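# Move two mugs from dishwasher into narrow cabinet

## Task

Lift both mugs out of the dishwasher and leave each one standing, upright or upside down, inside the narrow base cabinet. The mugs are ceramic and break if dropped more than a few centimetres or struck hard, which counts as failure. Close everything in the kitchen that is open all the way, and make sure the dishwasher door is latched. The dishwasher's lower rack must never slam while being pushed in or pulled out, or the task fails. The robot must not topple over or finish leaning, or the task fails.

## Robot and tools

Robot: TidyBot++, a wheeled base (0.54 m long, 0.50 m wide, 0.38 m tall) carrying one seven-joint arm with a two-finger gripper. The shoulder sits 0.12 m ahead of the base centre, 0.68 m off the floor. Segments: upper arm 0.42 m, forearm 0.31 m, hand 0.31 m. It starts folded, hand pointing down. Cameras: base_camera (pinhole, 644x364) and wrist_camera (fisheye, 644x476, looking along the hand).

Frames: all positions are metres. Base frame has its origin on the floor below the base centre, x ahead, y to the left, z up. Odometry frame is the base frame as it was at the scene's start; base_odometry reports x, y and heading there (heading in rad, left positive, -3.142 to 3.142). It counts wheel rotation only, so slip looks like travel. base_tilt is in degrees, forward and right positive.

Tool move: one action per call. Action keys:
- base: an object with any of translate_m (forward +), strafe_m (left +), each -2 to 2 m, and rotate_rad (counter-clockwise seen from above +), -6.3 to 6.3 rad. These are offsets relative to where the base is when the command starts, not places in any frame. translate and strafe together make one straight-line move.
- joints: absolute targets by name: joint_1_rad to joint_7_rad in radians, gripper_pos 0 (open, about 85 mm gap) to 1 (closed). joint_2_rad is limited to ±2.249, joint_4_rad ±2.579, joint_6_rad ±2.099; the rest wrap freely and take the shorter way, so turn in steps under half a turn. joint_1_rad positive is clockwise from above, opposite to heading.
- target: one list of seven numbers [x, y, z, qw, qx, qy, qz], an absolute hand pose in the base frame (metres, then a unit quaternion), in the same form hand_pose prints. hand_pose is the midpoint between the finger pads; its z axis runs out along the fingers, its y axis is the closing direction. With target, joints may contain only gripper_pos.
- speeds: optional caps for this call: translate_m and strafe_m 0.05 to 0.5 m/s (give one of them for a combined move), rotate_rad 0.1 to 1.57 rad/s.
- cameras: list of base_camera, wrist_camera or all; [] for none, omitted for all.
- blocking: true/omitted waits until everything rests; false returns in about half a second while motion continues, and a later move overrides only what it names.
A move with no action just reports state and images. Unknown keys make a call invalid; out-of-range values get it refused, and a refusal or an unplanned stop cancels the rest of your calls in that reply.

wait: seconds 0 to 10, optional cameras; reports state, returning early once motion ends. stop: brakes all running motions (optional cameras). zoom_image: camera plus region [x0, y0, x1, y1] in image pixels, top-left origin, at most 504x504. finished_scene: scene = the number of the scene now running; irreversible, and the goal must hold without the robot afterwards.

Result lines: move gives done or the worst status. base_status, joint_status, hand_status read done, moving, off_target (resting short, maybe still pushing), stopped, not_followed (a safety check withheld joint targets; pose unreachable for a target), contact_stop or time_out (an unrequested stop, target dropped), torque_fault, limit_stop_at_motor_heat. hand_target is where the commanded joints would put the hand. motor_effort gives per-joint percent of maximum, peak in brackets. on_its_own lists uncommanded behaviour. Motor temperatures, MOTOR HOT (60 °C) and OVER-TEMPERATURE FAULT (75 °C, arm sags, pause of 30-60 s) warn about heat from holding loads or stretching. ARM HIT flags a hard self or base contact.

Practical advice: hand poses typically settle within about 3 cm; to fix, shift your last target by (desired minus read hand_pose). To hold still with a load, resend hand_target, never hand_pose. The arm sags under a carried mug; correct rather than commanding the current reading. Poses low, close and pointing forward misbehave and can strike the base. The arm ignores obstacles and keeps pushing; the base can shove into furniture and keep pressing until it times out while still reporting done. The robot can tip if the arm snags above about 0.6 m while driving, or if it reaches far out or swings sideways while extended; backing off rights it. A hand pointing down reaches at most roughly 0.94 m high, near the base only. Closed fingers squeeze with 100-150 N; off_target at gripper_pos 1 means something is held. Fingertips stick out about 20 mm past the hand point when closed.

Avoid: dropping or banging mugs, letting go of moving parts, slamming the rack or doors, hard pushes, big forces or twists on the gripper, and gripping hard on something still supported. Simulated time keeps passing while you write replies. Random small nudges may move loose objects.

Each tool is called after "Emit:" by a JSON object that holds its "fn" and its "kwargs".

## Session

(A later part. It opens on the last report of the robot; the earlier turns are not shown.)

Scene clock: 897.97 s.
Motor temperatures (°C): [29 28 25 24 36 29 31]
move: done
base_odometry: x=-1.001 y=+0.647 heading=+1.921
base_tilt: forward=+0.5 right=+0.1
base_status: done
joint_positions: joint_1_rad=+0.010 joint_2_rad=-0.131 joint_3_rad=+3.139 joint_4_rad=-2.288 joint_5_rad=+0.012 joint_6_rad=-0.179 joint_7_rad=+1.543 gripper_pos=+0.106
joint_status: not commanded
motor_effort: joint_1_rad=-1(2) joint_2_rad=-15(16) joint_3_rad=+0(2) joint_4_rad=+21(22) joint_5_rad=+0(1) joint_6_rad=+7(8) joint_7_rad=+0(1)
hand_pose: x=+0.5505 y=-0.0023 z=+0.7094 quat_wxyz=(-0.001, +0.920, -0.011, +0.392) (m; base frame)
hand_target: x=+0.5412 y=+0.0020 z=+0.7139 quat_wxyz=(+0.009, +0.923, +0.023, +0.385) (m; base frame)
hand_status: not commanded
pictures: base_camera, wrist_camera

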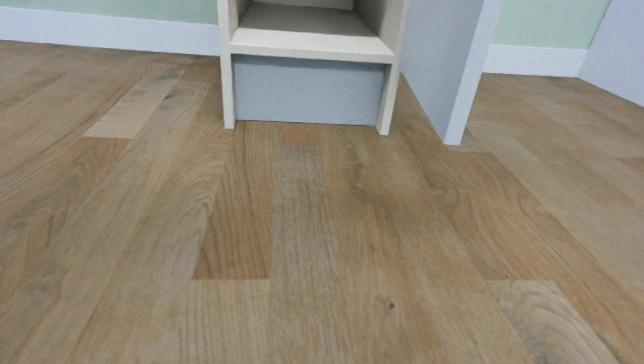

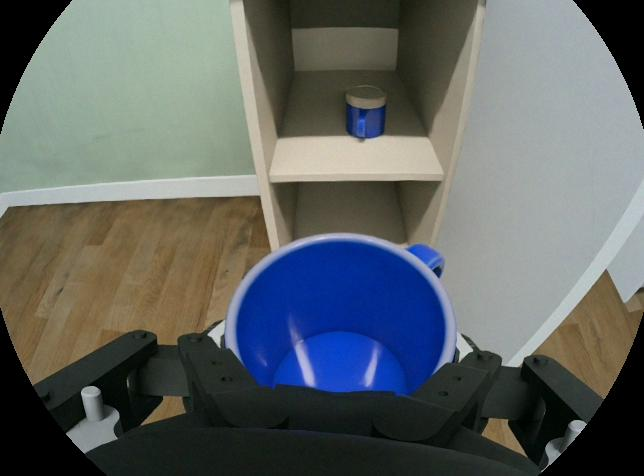

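Emit:
{"fn": "move", "kwargs": {"joints": {"joint_1_rad": 0.0, "joint_2_rad": 0.64, "joint_3_rad": 3.14, "joint_4_rad": -2.0, "joint_5_rad": 0.0, "joint_6_rad": 0.40, "joint_7_rad": 1.62}, "cameras": ["wrist_camera"]}}

Emit:
{"fn": "move", "kwargs": {"joints": {"joint_1_rad": 0.0, "joint_2_rad": 1.05, "joint_3_rad": 3.14, "joint_4_rad": -1.86, "joint_5_rad": 0.0, "joint_6_rad": 0.67, "joint_7_rad": 1.62}, "cameras": ["wrist_camera"]}}

Scene clock: 927.53 s.
Motor temperatures (°C): [29 28 25 24 36 29 31]
move: done
base_odometry: x=-1.001 y=+0.647 heading=+1.921
base_tilt: forward=+0.4 right=+0.1
base_status: not commanded
joint_positions: joint_1_rad=+0.010 joint_2_rad=+0.648 joint_3_rad=+3.139 joint_4_rad=-2.034 joint_5_rad=+0.012 joint_6_rad=+0.328 joint_7_rad=+1.543 gripper_pos=+0.106
joint_status: all done
motor_effort: joint_1_rad=-1(2) joint_2_rad=-36(39) joint_3_rad=+0(1) joint_4_rad=+13(22) joint_5_rad=-1(2) joint_6_rad=+7(8) joint_7_rad=+0(1)
hand_pose: x=+0.7326 y=-0.0018 z=+0.5154 quat_wxyz=(-0.004, +0.924, -0.011, +0.383) (m; base frame)
hand_target: x=+0.7656 y=+0.0023 z=+0.5506 quat_wxyz=(+0.010, +0.900, +0.023, +0.436) (m; base frame)
hand_status: not commanded
pictures: wrist_camera

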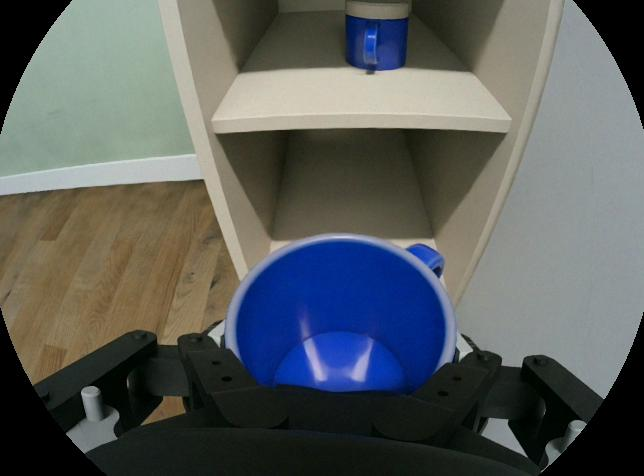

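Scene clock: 929.37 s.
Motor temperatures (°C): [29 28 25 24 36 29 31]
move: done
base_odometry: x=-1.001 y=+0.647 heading=+1.921
base_tilt: forward=+0.4 right=+0.2
base_status: not commanded
joint_positions: joint_1_rad=+0.010 joint_2_rad=+1.067 joint_3_rad=+3.139 joint_4_rad=-1.889 joint_5_rad=+0.012 joint_6_rad=+0.600 joint_7_rad=+1.543 gripper_pos=+0.106
joint_status: all done
motor_effort: joint_1_rad=-1(2) joint_2_rad=-42(46) joint_3_rad=-1(1) joint_4_rad=+9(14) joint_5_rad=-1(2) joint_6_rad=+7(9) joint_7_rad=+0(2)
hand_pose: x=+0.7656 y=-0.0012 z=+0.3559 quat_wxyz=(-0.006, +0.924, -0.011, +0.383) (m; base frame)
hand_target: x=+0.8003 y=+0.0023 z=+0.3921 quat_wxyz=(+0.010, +0.900, +0.022, +0.436) (m; base frame)
hand_status: not commanded
pictures: wrist_camera

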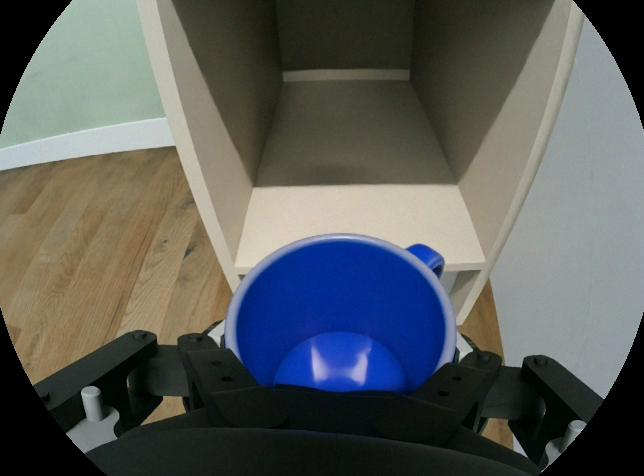

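Emit:
{"fn": "move", "kwargs": {"joints": {"joint_1_rad": 0.0, "joint_2_rad": 1.28, "joint_3_rad": 3.14, "joint_4_rad": -1.814, "joint_5_rad": 0.0, "joint_6_rad": 0.882, "joint_7_rad": 1.62}}}

Scene clock: 937.73 s.
Motor temperatures (°C): [29 28 25 24 36 29 31]
move: done
base_odometry: x=-1.001 y=+0.647 heading=+1.921
base_tilt: forward=+0.5 right=+0.2
base_status: not commanded
joint_positions: joint_1_rad=+0.010 joint_2_rad=+1.303 joint_3_rad=+3.139 joint_4_rad=-1.839 joint_5_rad=+0.012 joint_6_rad=+0.813 joint_7_rad=+1.543 gripper_pos=+0.106
joint_status: all done
motor_effort: joint_1_rad=-1(1) joint_2_rad=-43(47) joint_3_rad=-1(2) joint_4_rad=+6(10) joint_5_rad=-1(2) joint_6_rad=+7(9) joint_7_rad=+0(2)
hand_pose: x=+0.7505 y=-0.0005 z=+0.2648 quat_wxyz=(-0.007, +0.919, -0.012, +0.395) (m; base frame)
hand_target: x=+0.7865 y=+0.0023 z=+0.3023 quat_wxyz=(+0.010, +0.894, +0.022, +0.448) (m; base frame)
hand_status: not commanded
pictures: base_camera, wrist_camera

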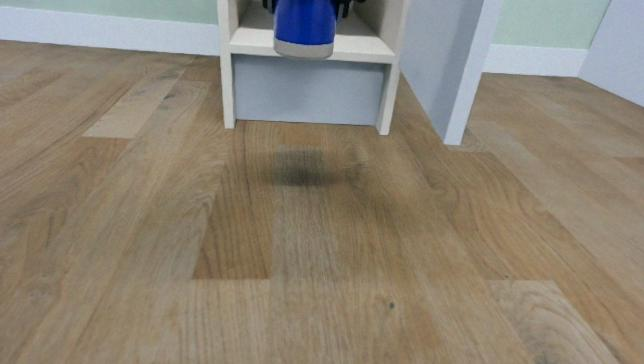

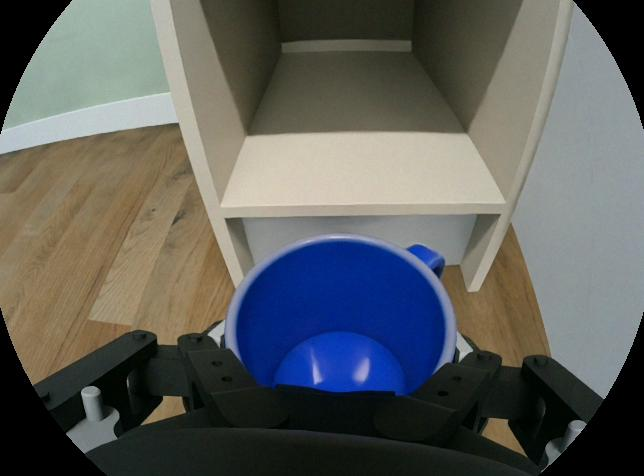

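Emit:
{"fn": "move", "kwargs": {"base": {"translate_m": 0.14}, "speeds": {"translate_m": 0.15}, "cameras": ["wrist_camera"]}}

Emit:
{"fn": "move", "kwargs": {"base": {"translate_m": 0.11}, "speeds": {"translate_m": 0.08}}}

Scene clock: 945.77 s.
Motor temperatures (°C): [29 28 25 24 36 29 31]
move: done
base_odometry: x=-1.049 y=+0.779 heading=+1.920
base_tilt: forward=+0.5 right=+0.1
base_status: done
joint_positions: joint_1_rad=+0.010 joint_2_rad=+1.303 joint_3_rad=+3.139 joint_4_rad=-1.832 joint_5_rad=+0.012 joint_6_rad=+0.817 joint_7_rad=+1.543 gripper_pos=+0.106
joint_status: not commanded
motor_effort: joint_1_rad=-1(2) joint_2_rad=-43(45) joint_3_rad=-1(2) joint_4_rad=+6(7) joint_5_rad=-1(1) joint_6_rad=+8(8) joint_7_rad=+0(1)
hand_pose: x=+0.7552 y=-0.0005 z=+0.2673 quat_wxyz=(-0.007, +0.916, -0.012, +0.400) (m; base frame)
hand_target: x=+0.7865 y=+0.0023 z=+0.3023 quat_wxyz=(+0.010, +0.894, +0.022, +0.448) (m; base frame)
hand_status: not commanded
pictures: wrist_camera

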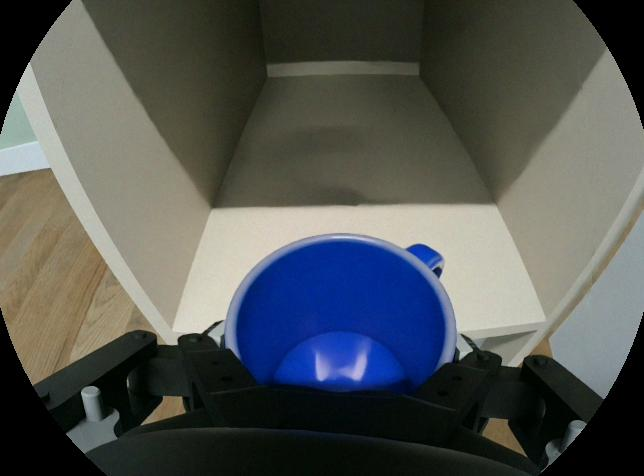

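Scene clock: 947.67 s.
Motor temperatures (°C): [29 28 25 24 36 29 31]
move: done
base_odometry: x=-1.087 y=+0.882 heading=+1.920
base_tilt: forward=+0.5 right=+0.2
base_status: done
joint_positions: joint_1_rad=+0.010 joint_2_rad=+1.303 joint_3_rad=+3.139 joint_4_rad=-1.830 joint_5_rad=+0.012 joint_6_rad=+0.818 joint_7_rad=+1.543 gripper_pos=+0.106
joint_status: not commanded
motor_effort: joint_1_rad=+0(3) joint_2_rad=-43(44) joint_3_rad=-1(2) joint_4_rad=+6(8) joint_5_rad=-1(1) joint_6_rad=+8(8) joint_7_rad=+0(1)
hand_pose: x=+0.7563 y=-0.0005 z=+0.2679 quat_wxyz=(-0.007, +0.916, -0.012, +0.401) (m; base frame)
hand_target: x=+0.7865 y=+0.0023 z=+0.3023 quat_wxyz=(+0.010, +0.894, +0.022, +0.448) (m; base frame)
hand_status: not commanded
pictures: base_camera, wrist_camera

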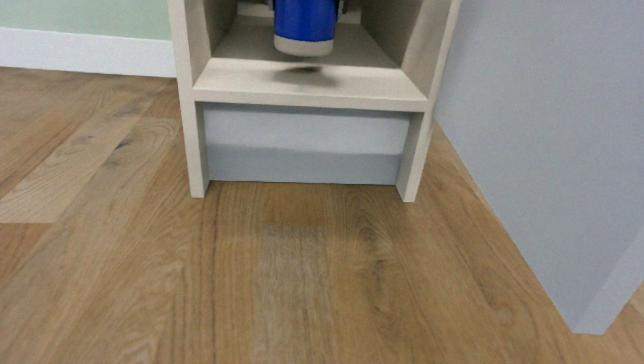

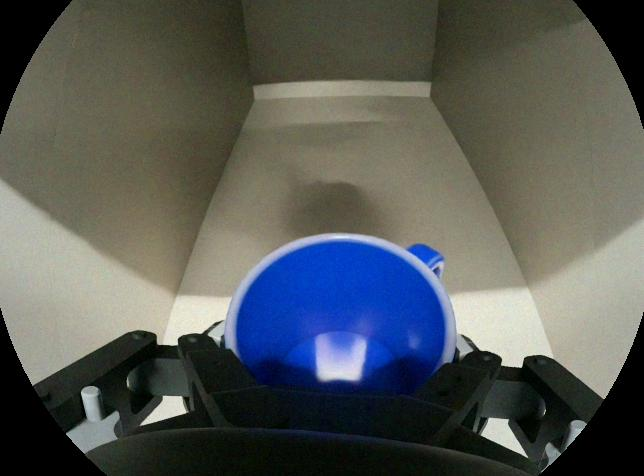

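Emit:
{"fn": "move", "kwargs": {"joints": {"joint_1_rad": 0.0, "joint_2_rad": 1.362, "joint_3_rad": 3.14, "joint_4_rad": -1.752, "joint_5_rad": 0.0, "joint_6_rad": 0.896, "joint_7_rad": 1.62}}}

Scene clock: 953.17 s.
Motor temperatures (°C): [29 28 25 24 36 29 31]
move: done
base_odometry: x=-1.087 y=+0.882 heading=+1.920
base_tilt: forward=+0.5 right=+0.1
base_status: not commanded
joint_positions: joint_1_rad=+0.010 joint_2_rad=+1.375 joint_3_rad=+3.139 joint_4_rad=-1.774 joint_5_rad=+0.012 joint_6_rad=+0.830 joint_7_rad=+1.543 gripper_pos=+0.106
joint_status: all done
motor_effort: joint_1_rad=-1(2) joint_2_rad=-43(46) joint_3_rad=-1(2) joint_4_rad=+6(7) joint_5_rad=-1(2) joint_6_rad=+7(9) joint_7_rad=+0(2)
hand_pose: x=+0.7577 y=-0.0005 z=+0.2377 quat_wxyz=(-0.007, +0.916, -0.012, +0.400) (m; base frame)
hand_target: x=+0.7876 y=+0.0022 z=+0.2671 quat_wxyz=(+0.010, +0.895, +0.022, +0.445) (m; base frame)
hand_status: not commanded
pictures: base_camera, wrist_camera

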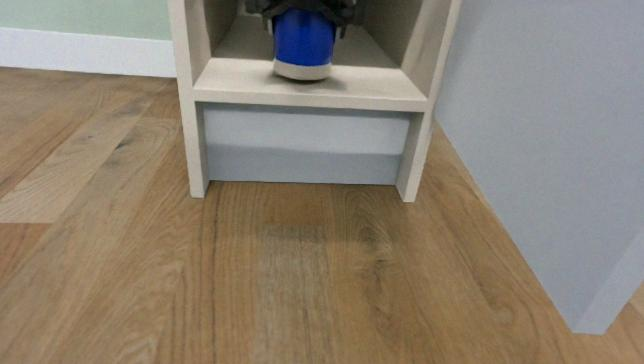

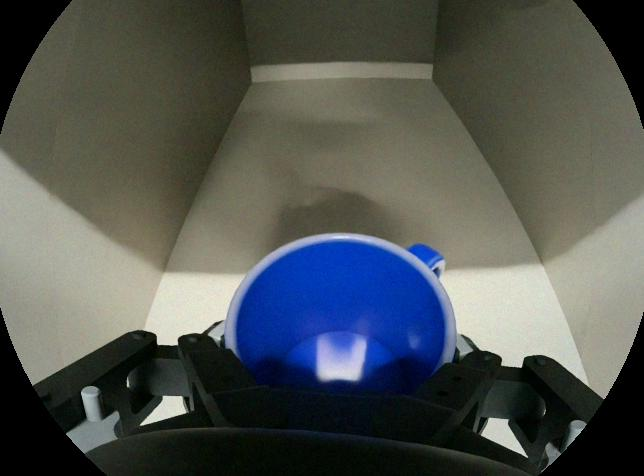

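Emit:
{"fn": "move", "kwargs": {"joints": {"joint_1_rad": 0.0, "joint_2_rad": 1.382, "joint_3_rad": 3.14, "joint_4_rad": -1.739, "joint_5_rad": 0.0, "joint_6_rad": 0.899, "joint_7_rad": 1.62}}}

Scene clock: 956.20 s.
Motor temperatures (°C): [29 28 25 24 36 29 31]
move: done
base_odometry: x=-1.087 y=+0.882 heading=+1.920
base_tilt: forward=+0.5 right=+0.1
base_status: not commanded
joint_positions: joint_1_rad=+0.010 joint_2_rad=+1.389 joint_3_rad=+3.139 joint_4_rad=-1.762 joint_5_rad=+0.012 joint_6_rad=+0.832 joint_7_rad=+1.543 gripper_pos=+0.106
joint_status: all done
motor_effort: joint_1_rad=+0(2) joint_2_rad=-43(44) joint_3_rad=-1(2) joint_4_rad=+5(6) joint_5_rad=+0(2) joint_6_rad=+8(8) joint_7_rad=+0(1)
hand_pose: x=+0.7582 y=-0.0005 z=+0.2320 quat_wxyz=(-0.007, +0.916, -0.012, +0.400) (m; base frame)
hand_target: x=+0.7863 y=+0.0022 z=+0.2578 quat_wxyz=(+0.010, +0.896, +0.022, +0.444) (m; base frame)
hand_status: not commanded
pictures: base_camera, wrist_camera

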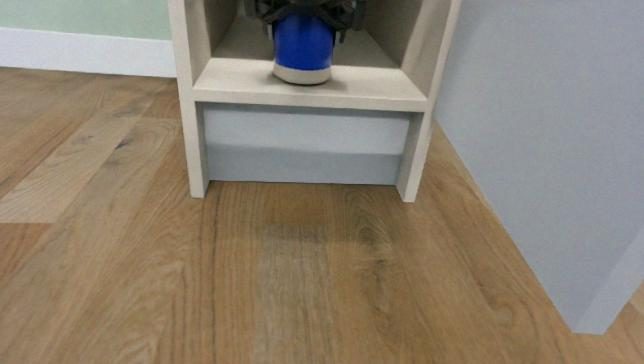

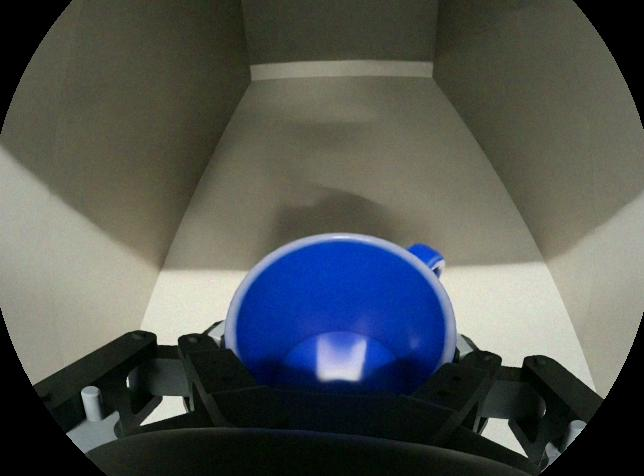

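Emit:
{"fn": "move", "kwargs": {"joints": {"joint_1_rad": 0.0, "joint_2_rad": 1.395, "joint_3_rad": 3.14, "joint_4_rad": -1.730, "joint_5_rad": 0.0, "joint_6_rad": 0.900, "joint_7_rad": 1.62}}}

Emit:
{"fn": "zoom_image", "kwargs": {"camera": "base_camera", "region": [180, 0, 460, 160]}}

Scene clock: 958.83 s.
Motor temperatures (°C): [29 28 25 24 36 29 31]
move: done
base_odometry: x=-1.087 y=+0.882 heading=+1.920
base_tilt: forward=+0.5 right=+0.1
base_status: not commanded
joint_positions: joint_1_rad=+0.010 joint_2_rad=+1.400 joint_3_rad=+3.139 joint_4_rad=-1.754 joint_5_rad=+0.012 joint_6_rad=+0.833 joint_7_rad=+1.543 gripper_pos=+0.106
joint_status: all done
motor_effort: joint_1_rad=+0(1) joint_2_rad=-43(44) joint_3_rad=-1(1) joint_4_rad=+6(6) joint_5_rad=-1(2) joint_6_rad=+8(8) joint_7_rad=+0(1)
hand_pose: x=+0.7578 y=-0.0005 z=+0.2270 quat_wxyz=(-0.007, +0.917, -0.012, +0.399) (m; base frame)
hand_target: x=+0.7855 y=+0.0022 z=+0.2517 quat_wxyz=(+0.010, +0.897, +0.022, +0.442) (m; base frame)
hand_status: not commanded
pictures: base_camera, wrist_camera

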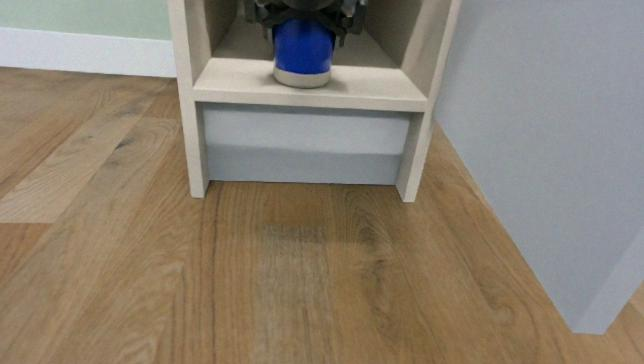

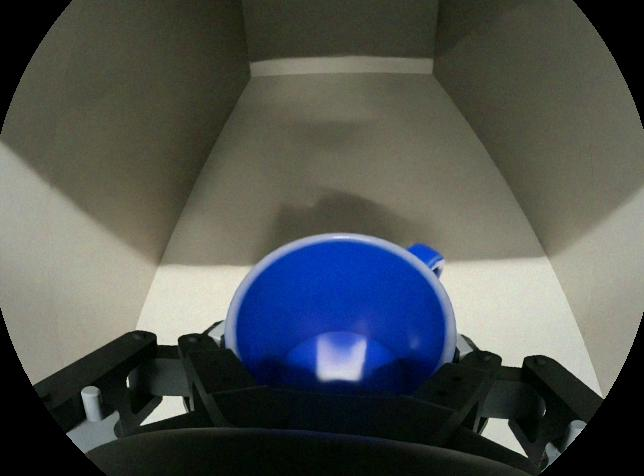

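Scaled by 1.800.

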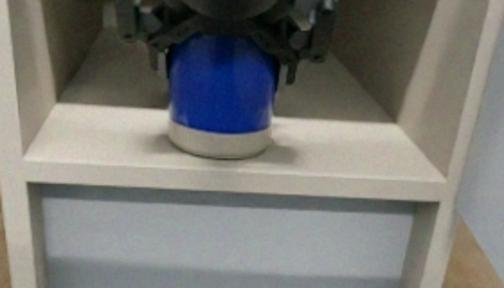

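Emit:
{"fn": "move", "kwargs": {"joints": {"joint_1_rad": 0.0, "joint_2_rad": 1.405, "joint_3_rad": 3.14, "joint_4_rad": -1.723, "joint_5_rad": 0.0, "joint_6_rad": 0.902, "joint_7_rad": 1.62}}}

Emit:
{"fn": "zoom_image", "kwargs": {"camera": "base_camera", "region": [240, 0, 370, 120]}}

Scene clock: 963.97 s.
Motor temperatures (°C): [29 28 25 24 36 29 31]
move: done
base_odometry: x=-1.087 y=+0.882 heading=+1.920
base_tilt: forward=+0.5 right=+0.1
base_status: not commanded
joint_positions: joint_1_rad=+0.010 joint_2_rad=+1.407 joint_3_rad=+3.139 joint_4_rad=-1.747 joint_5_rad=+0.012 joint_6_rad=+0.836 joint_7_rad=+1.543 gripper_pos=+0.106
joint_status: all done
motor_effort: joint_1_rad=-1(2) joint_2_rad=-43(44) joint_3_rad=-1(1) joint_4_rad=+5(6) joint_5_rad=-1(2) joint_6_rad=+7(8) joint_7_rad=+0(1)
hand_pose: x=+0.7584 y=-0.0005 z=+0.2243 quat_wxyz=(-0.007, +0.916, -0.012, +0.400) (m; base frame)
hand_target: x=+0.7851 y=+0.0022 z=+0.2473 quat_wxyz=(+0.010, +0.897, +0.022, +0.442) (m; base frame)
hand_status: not commanded
pictures: base_camera, wrist_camera

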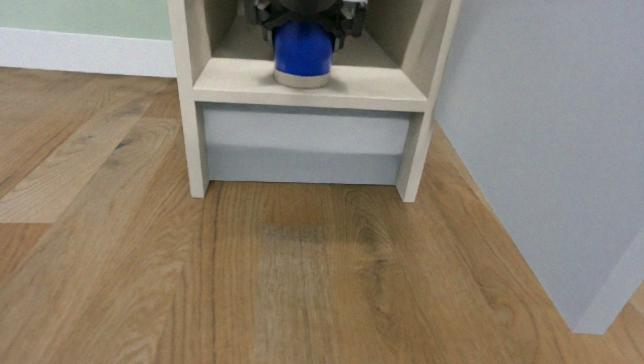

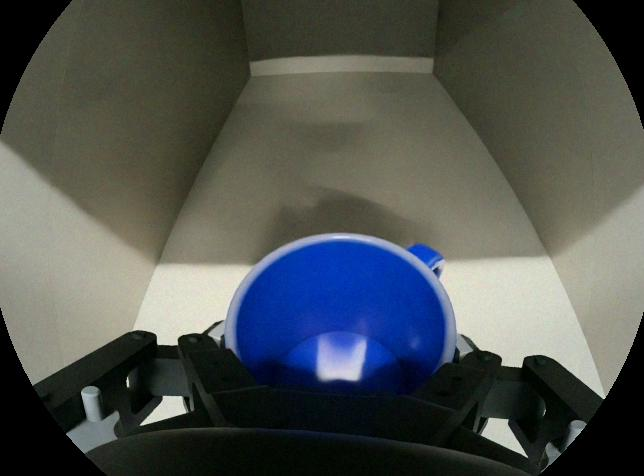

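Scaled by 3.877.

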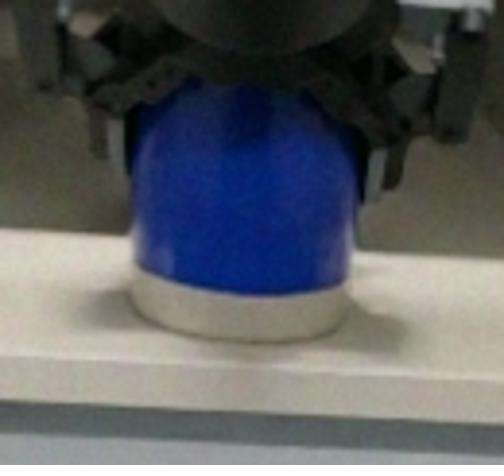

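Emit:
{"fn": "move", "kwargs": {"joints": {"joint_1_rad": 0.0, "joint_2_rad": 1.415, "joint_3_rad": 3.14, "joint_4_rad": -1.716, "joint_5_rad": 0.0, "joint_6_rad": 0.904, "joint_7_rad": 1.62}}}

Emit:
{"fn": "zoom_image", "kwargs": {"camera": "base_camera", "region": [240, 0, 370, 120]}}

Scene clock: 965.27 s.
Motor temperatures (°C): [29 28 25 24 36 29 31]
move: done
base_odometry: x=-1.087 y=+0.882 heading=+1.920
base_tilt: forward=+0.5 right=+0.1
base_status: not commanded
joint_positions: joint_1_rad=+0.010 joint_2_rad=+1.411 joint_3_rad=+3.139 joint_4_rad=-1.740 joint_5_rad=+0.012 joint_6_rad=+0.840 joint_7_rad=+1.543 gripper_pos=+0.106
joint_status: all done
motor_effort: joint_1_rad=-1(1) joint_2_rad=-42(43) joint_3_rad=-1(2) joint_4_rad=+6(6) joint_5_rad=-1(1) joint_6_rad=+7(7) joint_7_rad=-1(1)
hand_pose: x=+0.7612 y=-0.0005 z=+0.2245 quat_wxyz=(-0.007, +0.915, -0.012, +0.403) (m; base frame)
hand_target: x=+0.7846 y=+0.0022 z=+0.2429 quat_wxyz=(+0.010, +0.897, +0.022, +0.441) (m; base frame)
hand_status: not commanded
pictures: base_camera, wrist_camera

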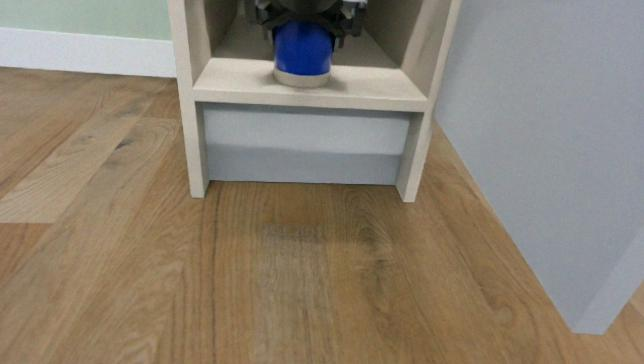

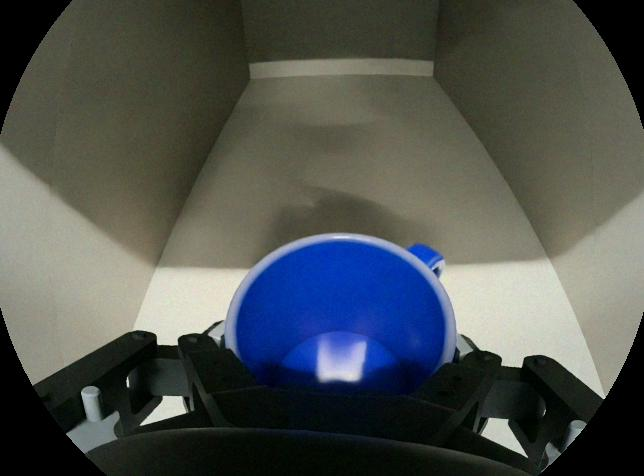

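Scaled by 3.877.

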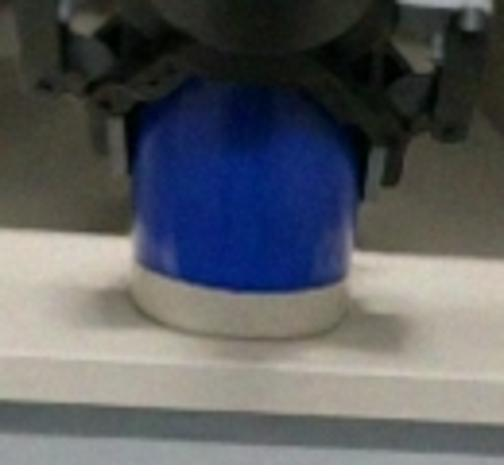

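Emit:
{"fn": "move", "kwargs": {"joints": {"joint_1_rad": 0.0, "joint_2_rad": 1.407, "joint_3_rad": 3.14, "joint_4_rad": -1.718, "joint_5_rad": 0.0, "joint_6_rad": 0.904, "joint_7_rad": 1.62}, "cameras": []}}

Emit:
{"fn": "move", "kwargs": {"joints": {"gripper_pos": 0.0}}}

Emit:
{"fn": "zoom_image", "kwargs": {"camera": "base_camera", "region": [240, 0, 370, 120]}}

Scene clock: 969.47 s.
Motor temperatures (°C): [29 28 25 24 36 29 31]
move: done
base_odometry: x=-1.087 y=+0.882 heading=+1.920
base_tilt: forward=+0.5 right=+0.1
base_status: not commanded
joint_positions: joint_1_rad=+0.010 joint_2_rad=+1.411 joint_3_rad=+3.139 joint_4_rad=-1.740 joint_5_rad=+0.012 joint_6_rad=+0.840 joint_7_rad=+1.543 gripper_pos=+0.106
joint_status: all done
motor_effort: joint_1_rad=-1(2) joint_2_rad=-42(42) joint_3_rad=-1(1) joint_4_rad=+5(8) joint_5_rad=+0(2) joint_6_rad=+7(7) joint_7_rad=+0(1)
hand_pose: x=+0.7612 y=-0.0005 z=+0.2245 quat_wxyz=(-0.007, +0.915, -0.012, +0.403) (m; base frame)
hand_target: x=+0.7871 y=+0.0022 z=+0.2477 quat_wxyz=(+0.010, +0.896, +0.022, +0.444) (m; base frame)
hand_status: not commanded
pictures: none
No camera images: "cameras" was empty.

Scene clock: 970.37 s.
Motor temperatures (°C): [29 28 25 24 36 29 31]
move: done
base_odometry: x=-1.087 y=+0.882 heading=+1.920
base_tilt: forward=+0.5 right=+0.1
base_status: not commanded
joint_positions: joint_1_rad=+0.010 joint_2_rad=+1.411 joint_3_rad=+3.139 joint_4_rad=-1.737 joint_5_rad=+0.012 joint_6_rad=+0.850 joint_7_rad=+1.543 gripper_pos=+0.000
joint_status: all done
motor_effort: joint_1_rad=-1(1) joint_2_rad=-40(44) joint_3_rad=-1(1) joint_4_rad=+5(6) joint_5_rad=+0(1) joint_6_rad=+5(7) joint_7_rad=+0(1)
hand_pose: x=+0.7648 y=-0.0005 z=+0.2275 quat_wxyz=(-0.007, +0.912, -0.012, +0.409) (m; base frame)
hand_target: x=+0.7871 y=+0.0022 z=+0.2477 quat_wxyz=(+0.010, +0.896, +0.022, +0.444) (m; base frame)
hand_status: not commanded
pictures: base_camera, wrist_camera

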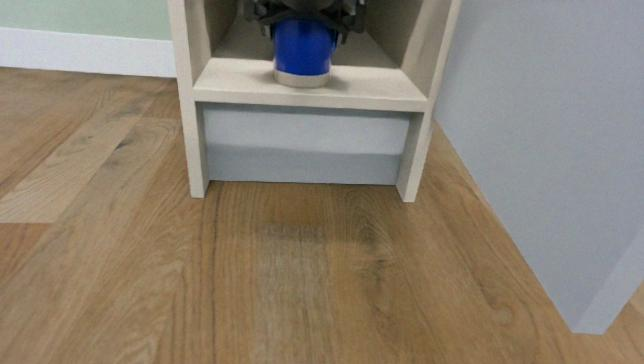

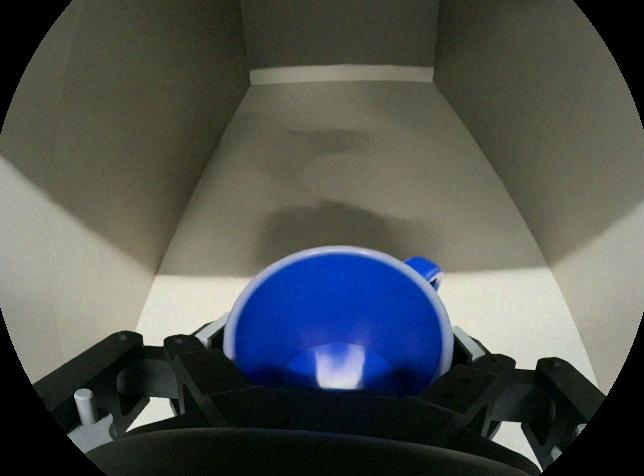

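Scaled by 3.877.

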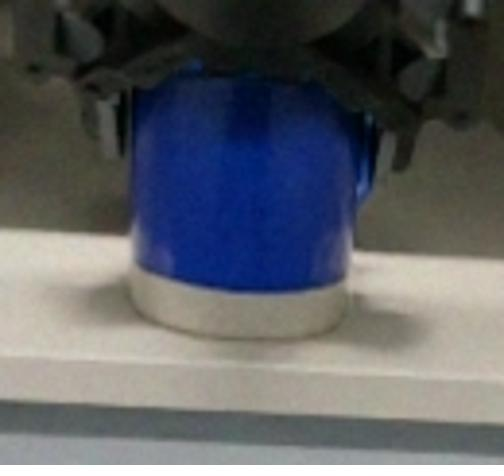

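Emit:
{"fn": "move", "kwargs": {"base": {"translate_m": -0.05}, "speeds": {"translate_m": 0.06}}}

Emit:
{"fn": "zoom_image", "kwargs": {"camera": "base_camera", "region": [240, 0, 370, 120]}}

Scene clock: 981.17 s.
Motor temperatures (°C): [29 29 25 24 36 29 31]
move: done
base_odometry: x=-1.070 y=+0.835 heading=+1.920
base_tilt: forward=+0.4 right=+0.1
base_status: done
joint_positions: joint_1_rad=+0.009 joint_2_rad=+1.411 joint_3_rad=+3.139 joint_4_rad=-1.733 joint_5_rad=+0.012 joint_6_rad=+0.850 joint_7_rad=+1.543 gripper_pos=+0.000
joint_status: not commanded
motor_effort: joint_1_rad=+0(2) joint_2_rad=-40(41) joint_3_rad=-1(2) joint_4_rad=+4(6) joint_5_rad=-1(1) joint_6_rad=+6(6) joint_7_rad=+0(1)
hand_pose: x=+0.7670 y=-0.0005 z=+0.2285 quat_wxyz=(-0.007, +0.911, -0.012, +0.411) (m; base frame)
hand_target: x=+0.7871 y=+0.0022 z=+0.2477 quat_wxyz=(+0.010, +0.896, +0.022, +0.444) (m; base frame)
hand_status: not commanded
pictures: base_camera, wrist_camera

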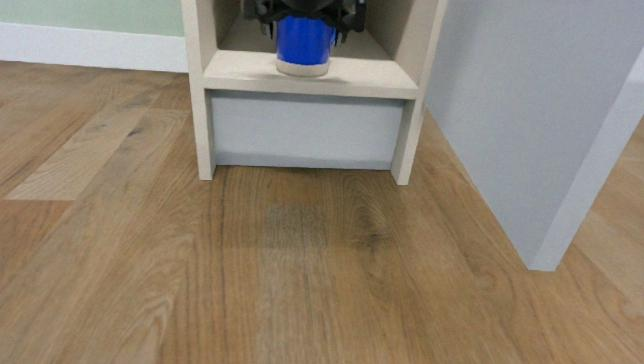

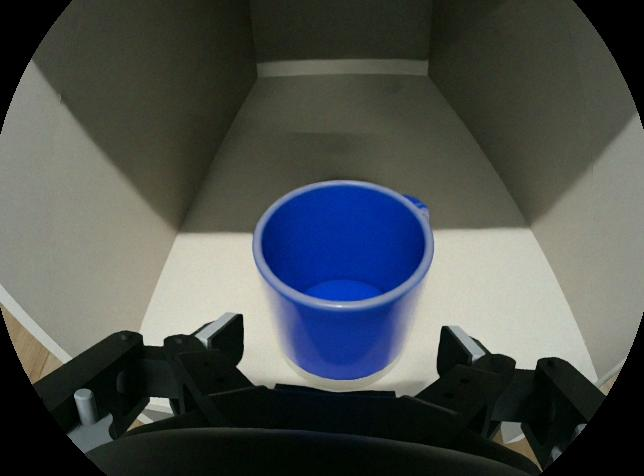

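Scaled by 3.877.

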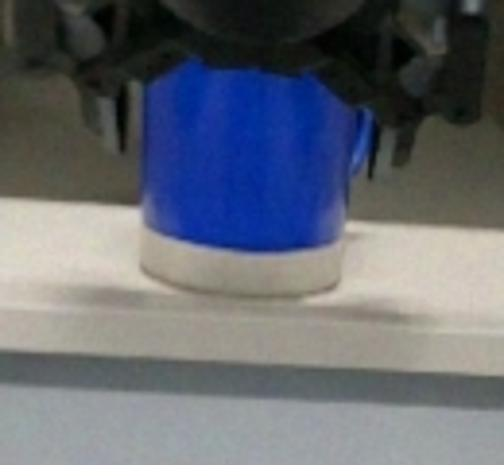

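Emit:
{"fn": "move", "kwargs": {"base": {"translate_m": -0.5}, "speeds": {"translate_m": 0.3}, "cameras": ["wrist_camera"]}}

Emit:
{"fn": "move", "kwargs": {"joints": {"joint_1_rad": 0.0, "joint_2_rad": 0.975, "joint_3_rad": 3.14, "joint_4_rad": -2.055, "joint_5_rad": 0.0, "joint_6_rad": 1.25, "joint_7_rad": 1.62, "gripper_pos": 1.0}}}

Scene clock: 998.80 s.
Motor temperatures (°C): [29 29 25 24 36 29 31]
move: done
base_odometry: x=-0.898 y=+0.365 heading=+1.920
base_tilt: forward=+0.5 right=+0.2
base_status: done
joint_positions: joint_1_rad=+0.008 joint_2_rad=+1.411 joint_3_rad=+3.139 joint_4_rad=-1.725 joint_5_rad=+0.012 joint_6_rad=+0.852 joint_7_rad=+1.543 gripper_pos=+0.000
joint_status: not commanded
motor_effort: joint_1_rad=-1(3) joint_2_rad=-41(41) joint_3_rad=-1(2) joint_4_rad=+5(6) joint_5_rad=+0(1) joint_6_rad=+5(7) joint_7_rad=+0(1)
hand_pose: x=+0.7714 y=+0.0001 z=+0.2306 quat_wxyz=(-0.008, +0.909, -0.011, +0.415) (m; base frame)
hand_target: x=+0.7871 y=+0.0022 z=+0.2477 quat_wxyz=(+0.010, +0.896, +0.022, +0.444) (m; base frame)
hand_status: not commanded
pictures: wrist_camera

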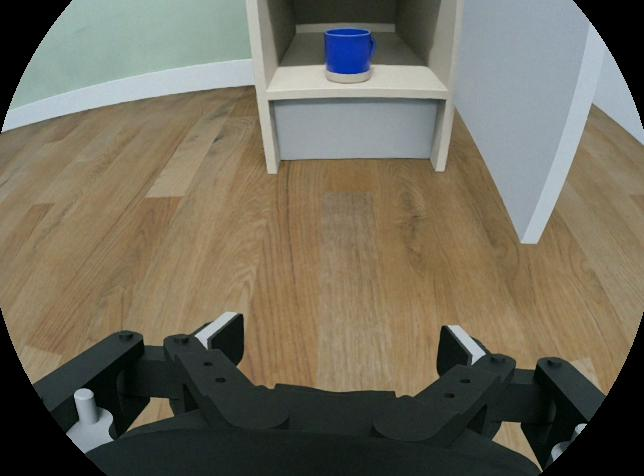

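Scene clock: 1000.70 s.
Motor temperatures (°C): [29 29 25 24 36 29 31]
move: done
base_odometry: x=-0.898 y=+0.365 heading=+1.920
base_tilt: forward=+0.4 right=+0.1
base_status: not commanded
joint_positions: joint_1_rad=+0.008 joint_2_rad=+0.995 joint_3_rad=+3.139 joint_4_rad=-2.038 joint_5_rad=+0.012 joint_6_rad=+1.193 joint_7_rad=+1.543 gripper_pos=+0.999
joint_status: all done
motor_effort: joint_1_rad=-1(2) joint_2_rad=-38(44) joint_3_rad=-1(1) joint_4_rad=+8(8) joint_5_rad=-1(2) joint_6_rad=+7(8) joint_7_rad=+0(1)
hand_pose: x=+0.8060 y=+0.0004 z=+0.5156 quat_wxyz=(-0.010, +0.796, -0.009, +0.606) (m; base frame)
hand_target: x=+0.8068 y=+0.0022 z=+0.5409 quat_wxyz=(+0.015, +0.777, +0.019, +0.629) (m; base frame)
hand_status: not commanded
pictures: base_camera, wrist_camera

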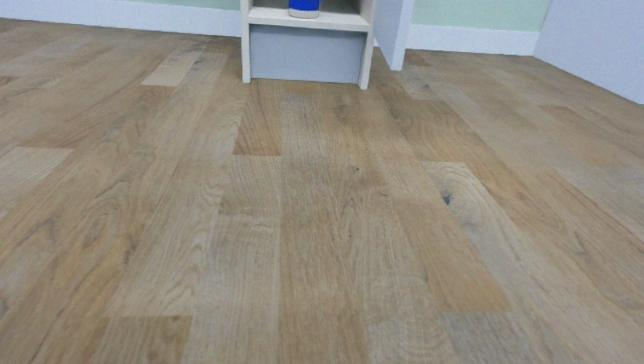

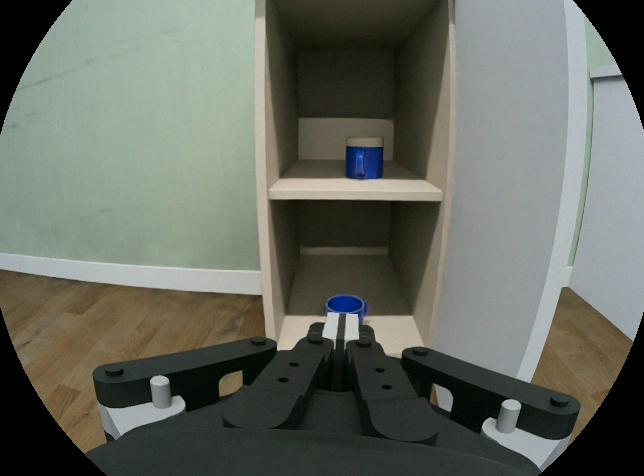

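Emit:
{"fn": "move", "kwargs": {"base": {"strafe_m": -0.6}, "speeds": {"strafe_m": 0.4}, "joints": {"joint_1_rad": -0.5, "joint_2_rad": 0.975, "joint_3_rad": 3.14, "joint_4_rad": -2.055, "joint_5_rad": 0.0, "joint_6_rad": 1.25, "joint_7_rad": 1.62}}}

Scene clock: 1008.43 s.
Motor temperatures (°C): [29 29 25 24 36 29 31]
move: done
base_odometry: x=-0.334 y=+0.570 heading=+1.920
base_tilt: forward=+0.5 right=+0.1
base_status: done
joint_positions: joint_1_rad=-0.489 joint_2_rad=+0.995 joint_3_rad=+3.139 joint_4_rad=-2.041 joint_5_rad=+0.012 joint_6_rad=+1.197 joint_7_rad=+1.543 gripper_pos=+0.999
joint_status: all done
motor_effort: joint_1_rad=-1(4) joint_2_rad=-37(39) joint_3_rad=+0(2) joint_4_rad=+8(9) joint_5_rad=-1(2) joint_6_rad=+8(8) joint_7_rad=+0(1)
hand_pose: x=+0.7218 y=+0.3278 z=+0.5157 quat_wxyz=(-0.159, +0.773, +0.187, +0.585) (m; base frame)
hand_target: x=+0.7215 y=+0.3316 z=+0.5409 quat_wxyz=(-0.141, +0.748, +0.211, +0.613) (m; base frame)
hand_status: not commanded
pictures: base_camera, wrist_camera

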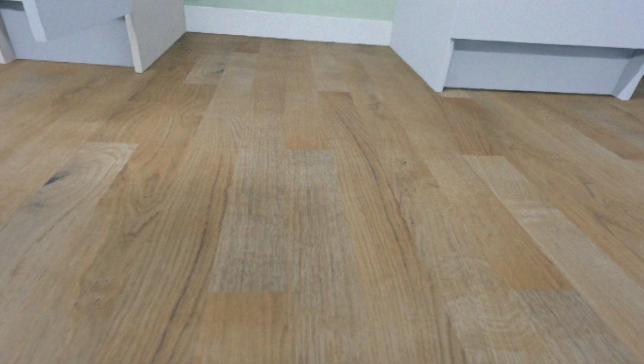

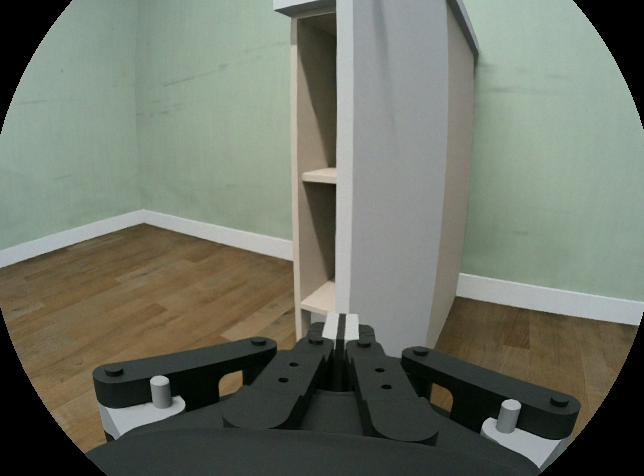

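Emit:
{"fn": "move", "kwargs": {"base": {"translate_m": 0.29}, "speeds": {"translate_m": 0.25}}}

Scene clock: 1016.43 s.
Motor temperatures (°C): [29 29 25 24 36 29 31]
move: done
base_odometry: x=-0.433 y=+0.843 heading=+1.919
base_tilt: forward=+0.5 right=+0.1
base_status: done
joint_positions: joint_1_rad=-0.490 joint_2_rad=+0.995 joint_3_rad=+3.139 joint_4_rad=-2.044 joint_5_rad=+0.012 joint_6_rad=+1.198 joint_7_rad=+1.543 gripper_pos=+0.999
joint_status: not commanded
motor_effort: joint_1_rad=+0(3) joint_2_rad=-37(38) joint_3_rad=+0(1) joint_4_rad=+7(9) joint_5_rad=+0(1) joint_6_rad=+8(8) joint_7_rad=+0(1)
hand_pose: x=+0.7205 y=+0.3280 z=+0.5152 quat_wxyz=(-0.159, +0.774, +0.187, +0.584) (m; base frame)
hand_target: x=+0.7215 y=+0.3316 z=+0.5409 quat_wxyz=(-0.141, +0.748, +0.211, +0.613) (m; base frame)
hand_status: not commanded
pictures: base_camera, wrist_camera

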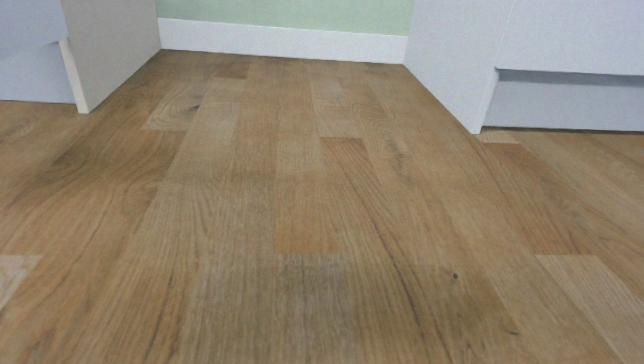

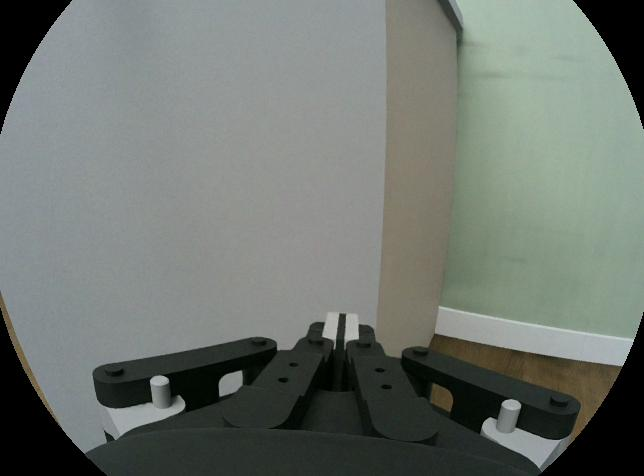

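Emit:
{"fn": "move", "kwargs": {"base": {"strafe_m": 0.12}, "speeds": {"strafe_m": 0.1}}}

Scene clock: 1019.10 s.
Motor temperatures (°C): [29 29 25 24 36 29 31]
move: done
base_odometry: x=-0.546 y=+0.802 heading=+1.919
base_tilt: forward=+0.5 right=+0.2
base_status: done
joint_positions: joint_1_rad=-0.498 joint_2_rad=+0.995 joint_3_rad=+3.139 joint_4_rad=-2.044 joint_5_rad=+0.012 joint_6_rad=+1.198 joint_7_rad=+1.543 gripper_pos=+0.999
joint_status: not commanded
motor_effort: joint_1_rad=-1(5) joint_2_rad=-38(38) joint_3_rad=-1(4) joint_4_rad=+7(9) joint_5_rad=-1(1) joint_6_rad=+8(8) joint_7_rad=+0(1)
hand_pose: x=+0.7179 y=+0.3324 z=+0.5151 quat_wxyz=(-0.161, +0.773, +0.190, +0.583) (m; base frame)
hand_target: x=+0.7215 y=+0.3316 z=+0.5409 quat_wxyz=(-0.141, +0.748, +0.211, +0.613) (m; base frame)
hand_status: not commanded
pictures: base_camera, wrist_camera

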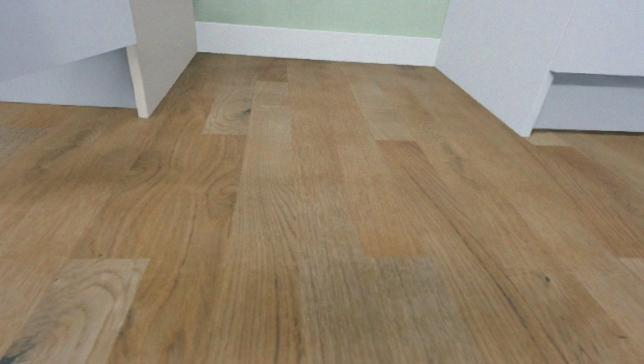

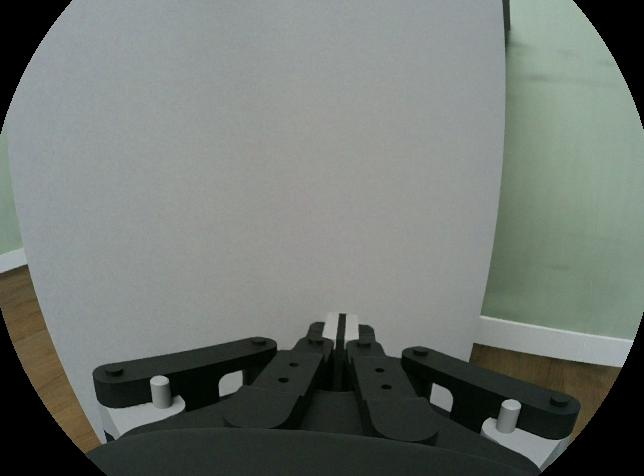

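Emit:
{"fn": "move", "kwargs": {"base": {"strafe_m": 0.11, "translate_m": 0.085}, "speeds": {"strafe_m": 0.1}}}

Scene clock: 1026.83 s.
Motor temperatures (°C): [29 29 25 24 36 29 31]
move: done
base_odometry: x=-0.679 y=+0.844 heading=+1.920
base_tilt: forward=+0.5 right=+0.1
base_status: done
joint_positions: joint_1_rad=-0.497 joint_2_rad=+0.995 joint_3_rad=+3.139 joint_4_rad=-2.048 joint_5_rad=+0.011 joint_6_rad=+1.199 joint_7_rad=+1.543 gripper_pos=+0.999
joint_status: not commanded
motor_effort: joint_1_rad=-1(5) joint_2_rad=-37(39) joint_3_rad=+0(4) joint_4_rad=+6(11) joint_5_rad=+0(2) joint_6_rad=+7(9) joint_7_rad=+0(1)
hand_pose: x=+0.7172 y=+0.3311 z=+0.5144 quat_wxyz=(-0.161, +0.774, +0.190, +0.583) (m; base frame)
hand_target: x=+0.7215 y=+0.3316 z=+0.5409 quat_wxyz=(-0.141, +0.748, +0.211, +0.613) (m; base frame)
hand_status: not commanded
pictures: base_camera, wrist_camera

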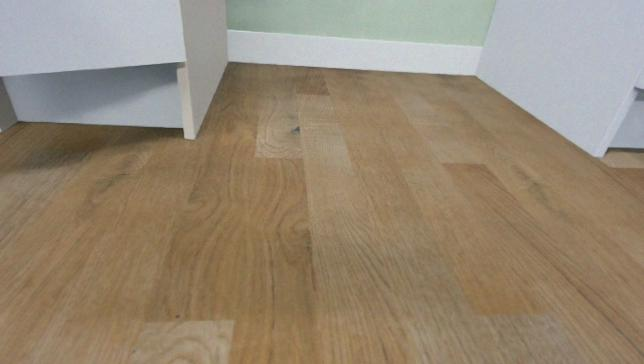

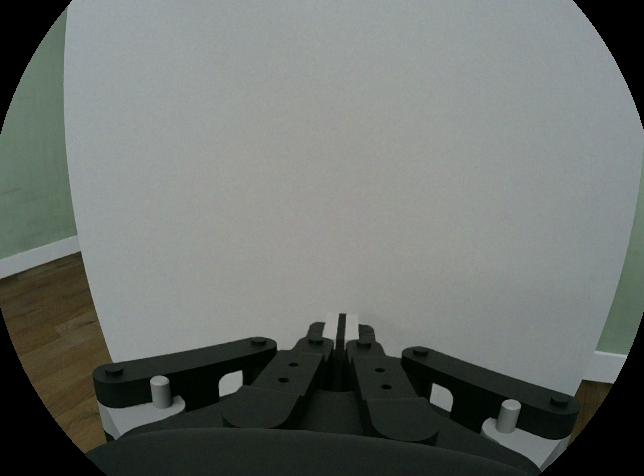

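Emit:
{"fn": "move", "kwargs": {"base": {"strafe_m": 0.10, "translate_m": 0.06}, "speeds": {"strafe_m": 0.08}}}

Scene clock: 1030.87 s.
Motor temperatures (°C): [29 29 25 24 36 29 31]
move: done
base_odometry: x=-0.794 y=+0.867 heading=+1.919
base_tilt: forward=+0.4 right=+0.1
base_status: done
joint_positions: joint_1_rad=-0.497 joint_2_rad=+0.995 joint_3_rad=+3.139 joint_4_rad=-2.049 joint_5_rad=+0.011 joint_6_rad=+1.199 joint_7_rad=+1.543 gripper_pos=+0.999
joint_status: not commanded
motor_effort: joint_1_rad=+0(3) joint_2_rad=-38(39) joint_3_rad=-1(2) joint_4_rad=+7(11) joint_5_rad=-1(1) joint_6_rad=+7(8) joint_7_rad=+0(1)
hand_pose: x=+0.7168 y=+0.3309 z=+0.5140 quat_wxyz=(-0.161, +0.774, +0.190, +0.582) (m; base frame)
hand_target: x=+0.7215 y=+0.3316 z=+0.5409 quat_wxyz=(-0.141, +0.748, +0.211, +0.613) (m; base frame)
hand_status: not commanded
pictures: base_camera, wrist_camera

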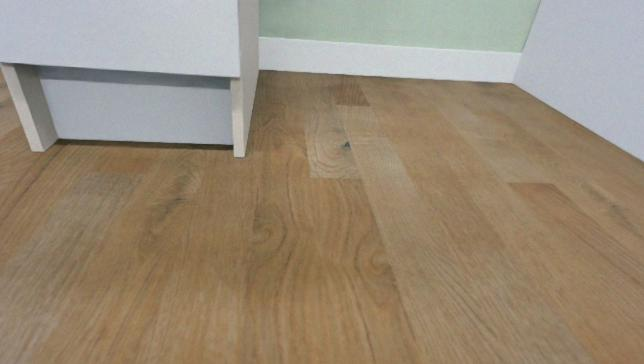

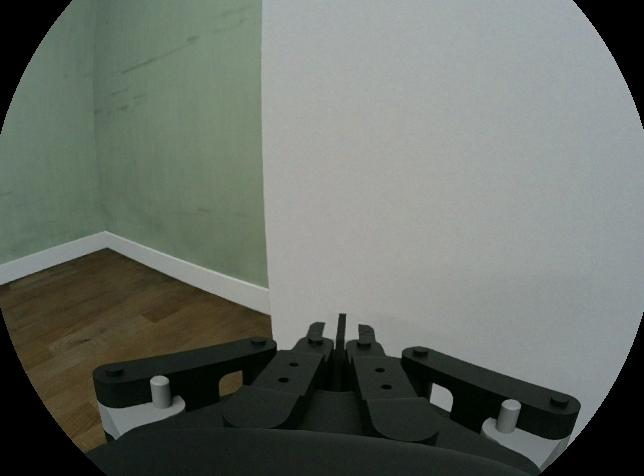

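Emit:
{"fn": "zoom_image", "kwargs": {"camera": "base_camera", "region": [0, 0, 270, 160]}}

Emit:
{"fn": "zoom_image", "kwargs": {"camera": "wrist_camera", "region": [220, 0, 420, 340]}}

Scaled by 1.867.

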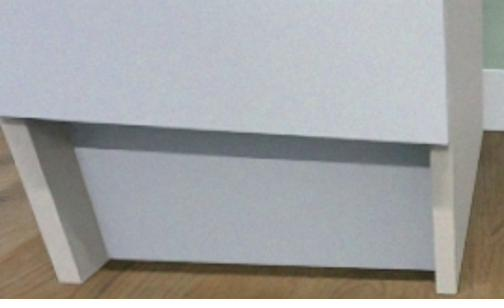

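Scaled by 1.482.

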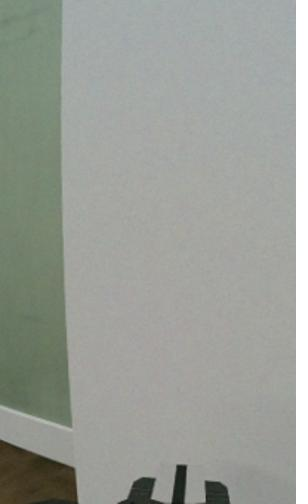

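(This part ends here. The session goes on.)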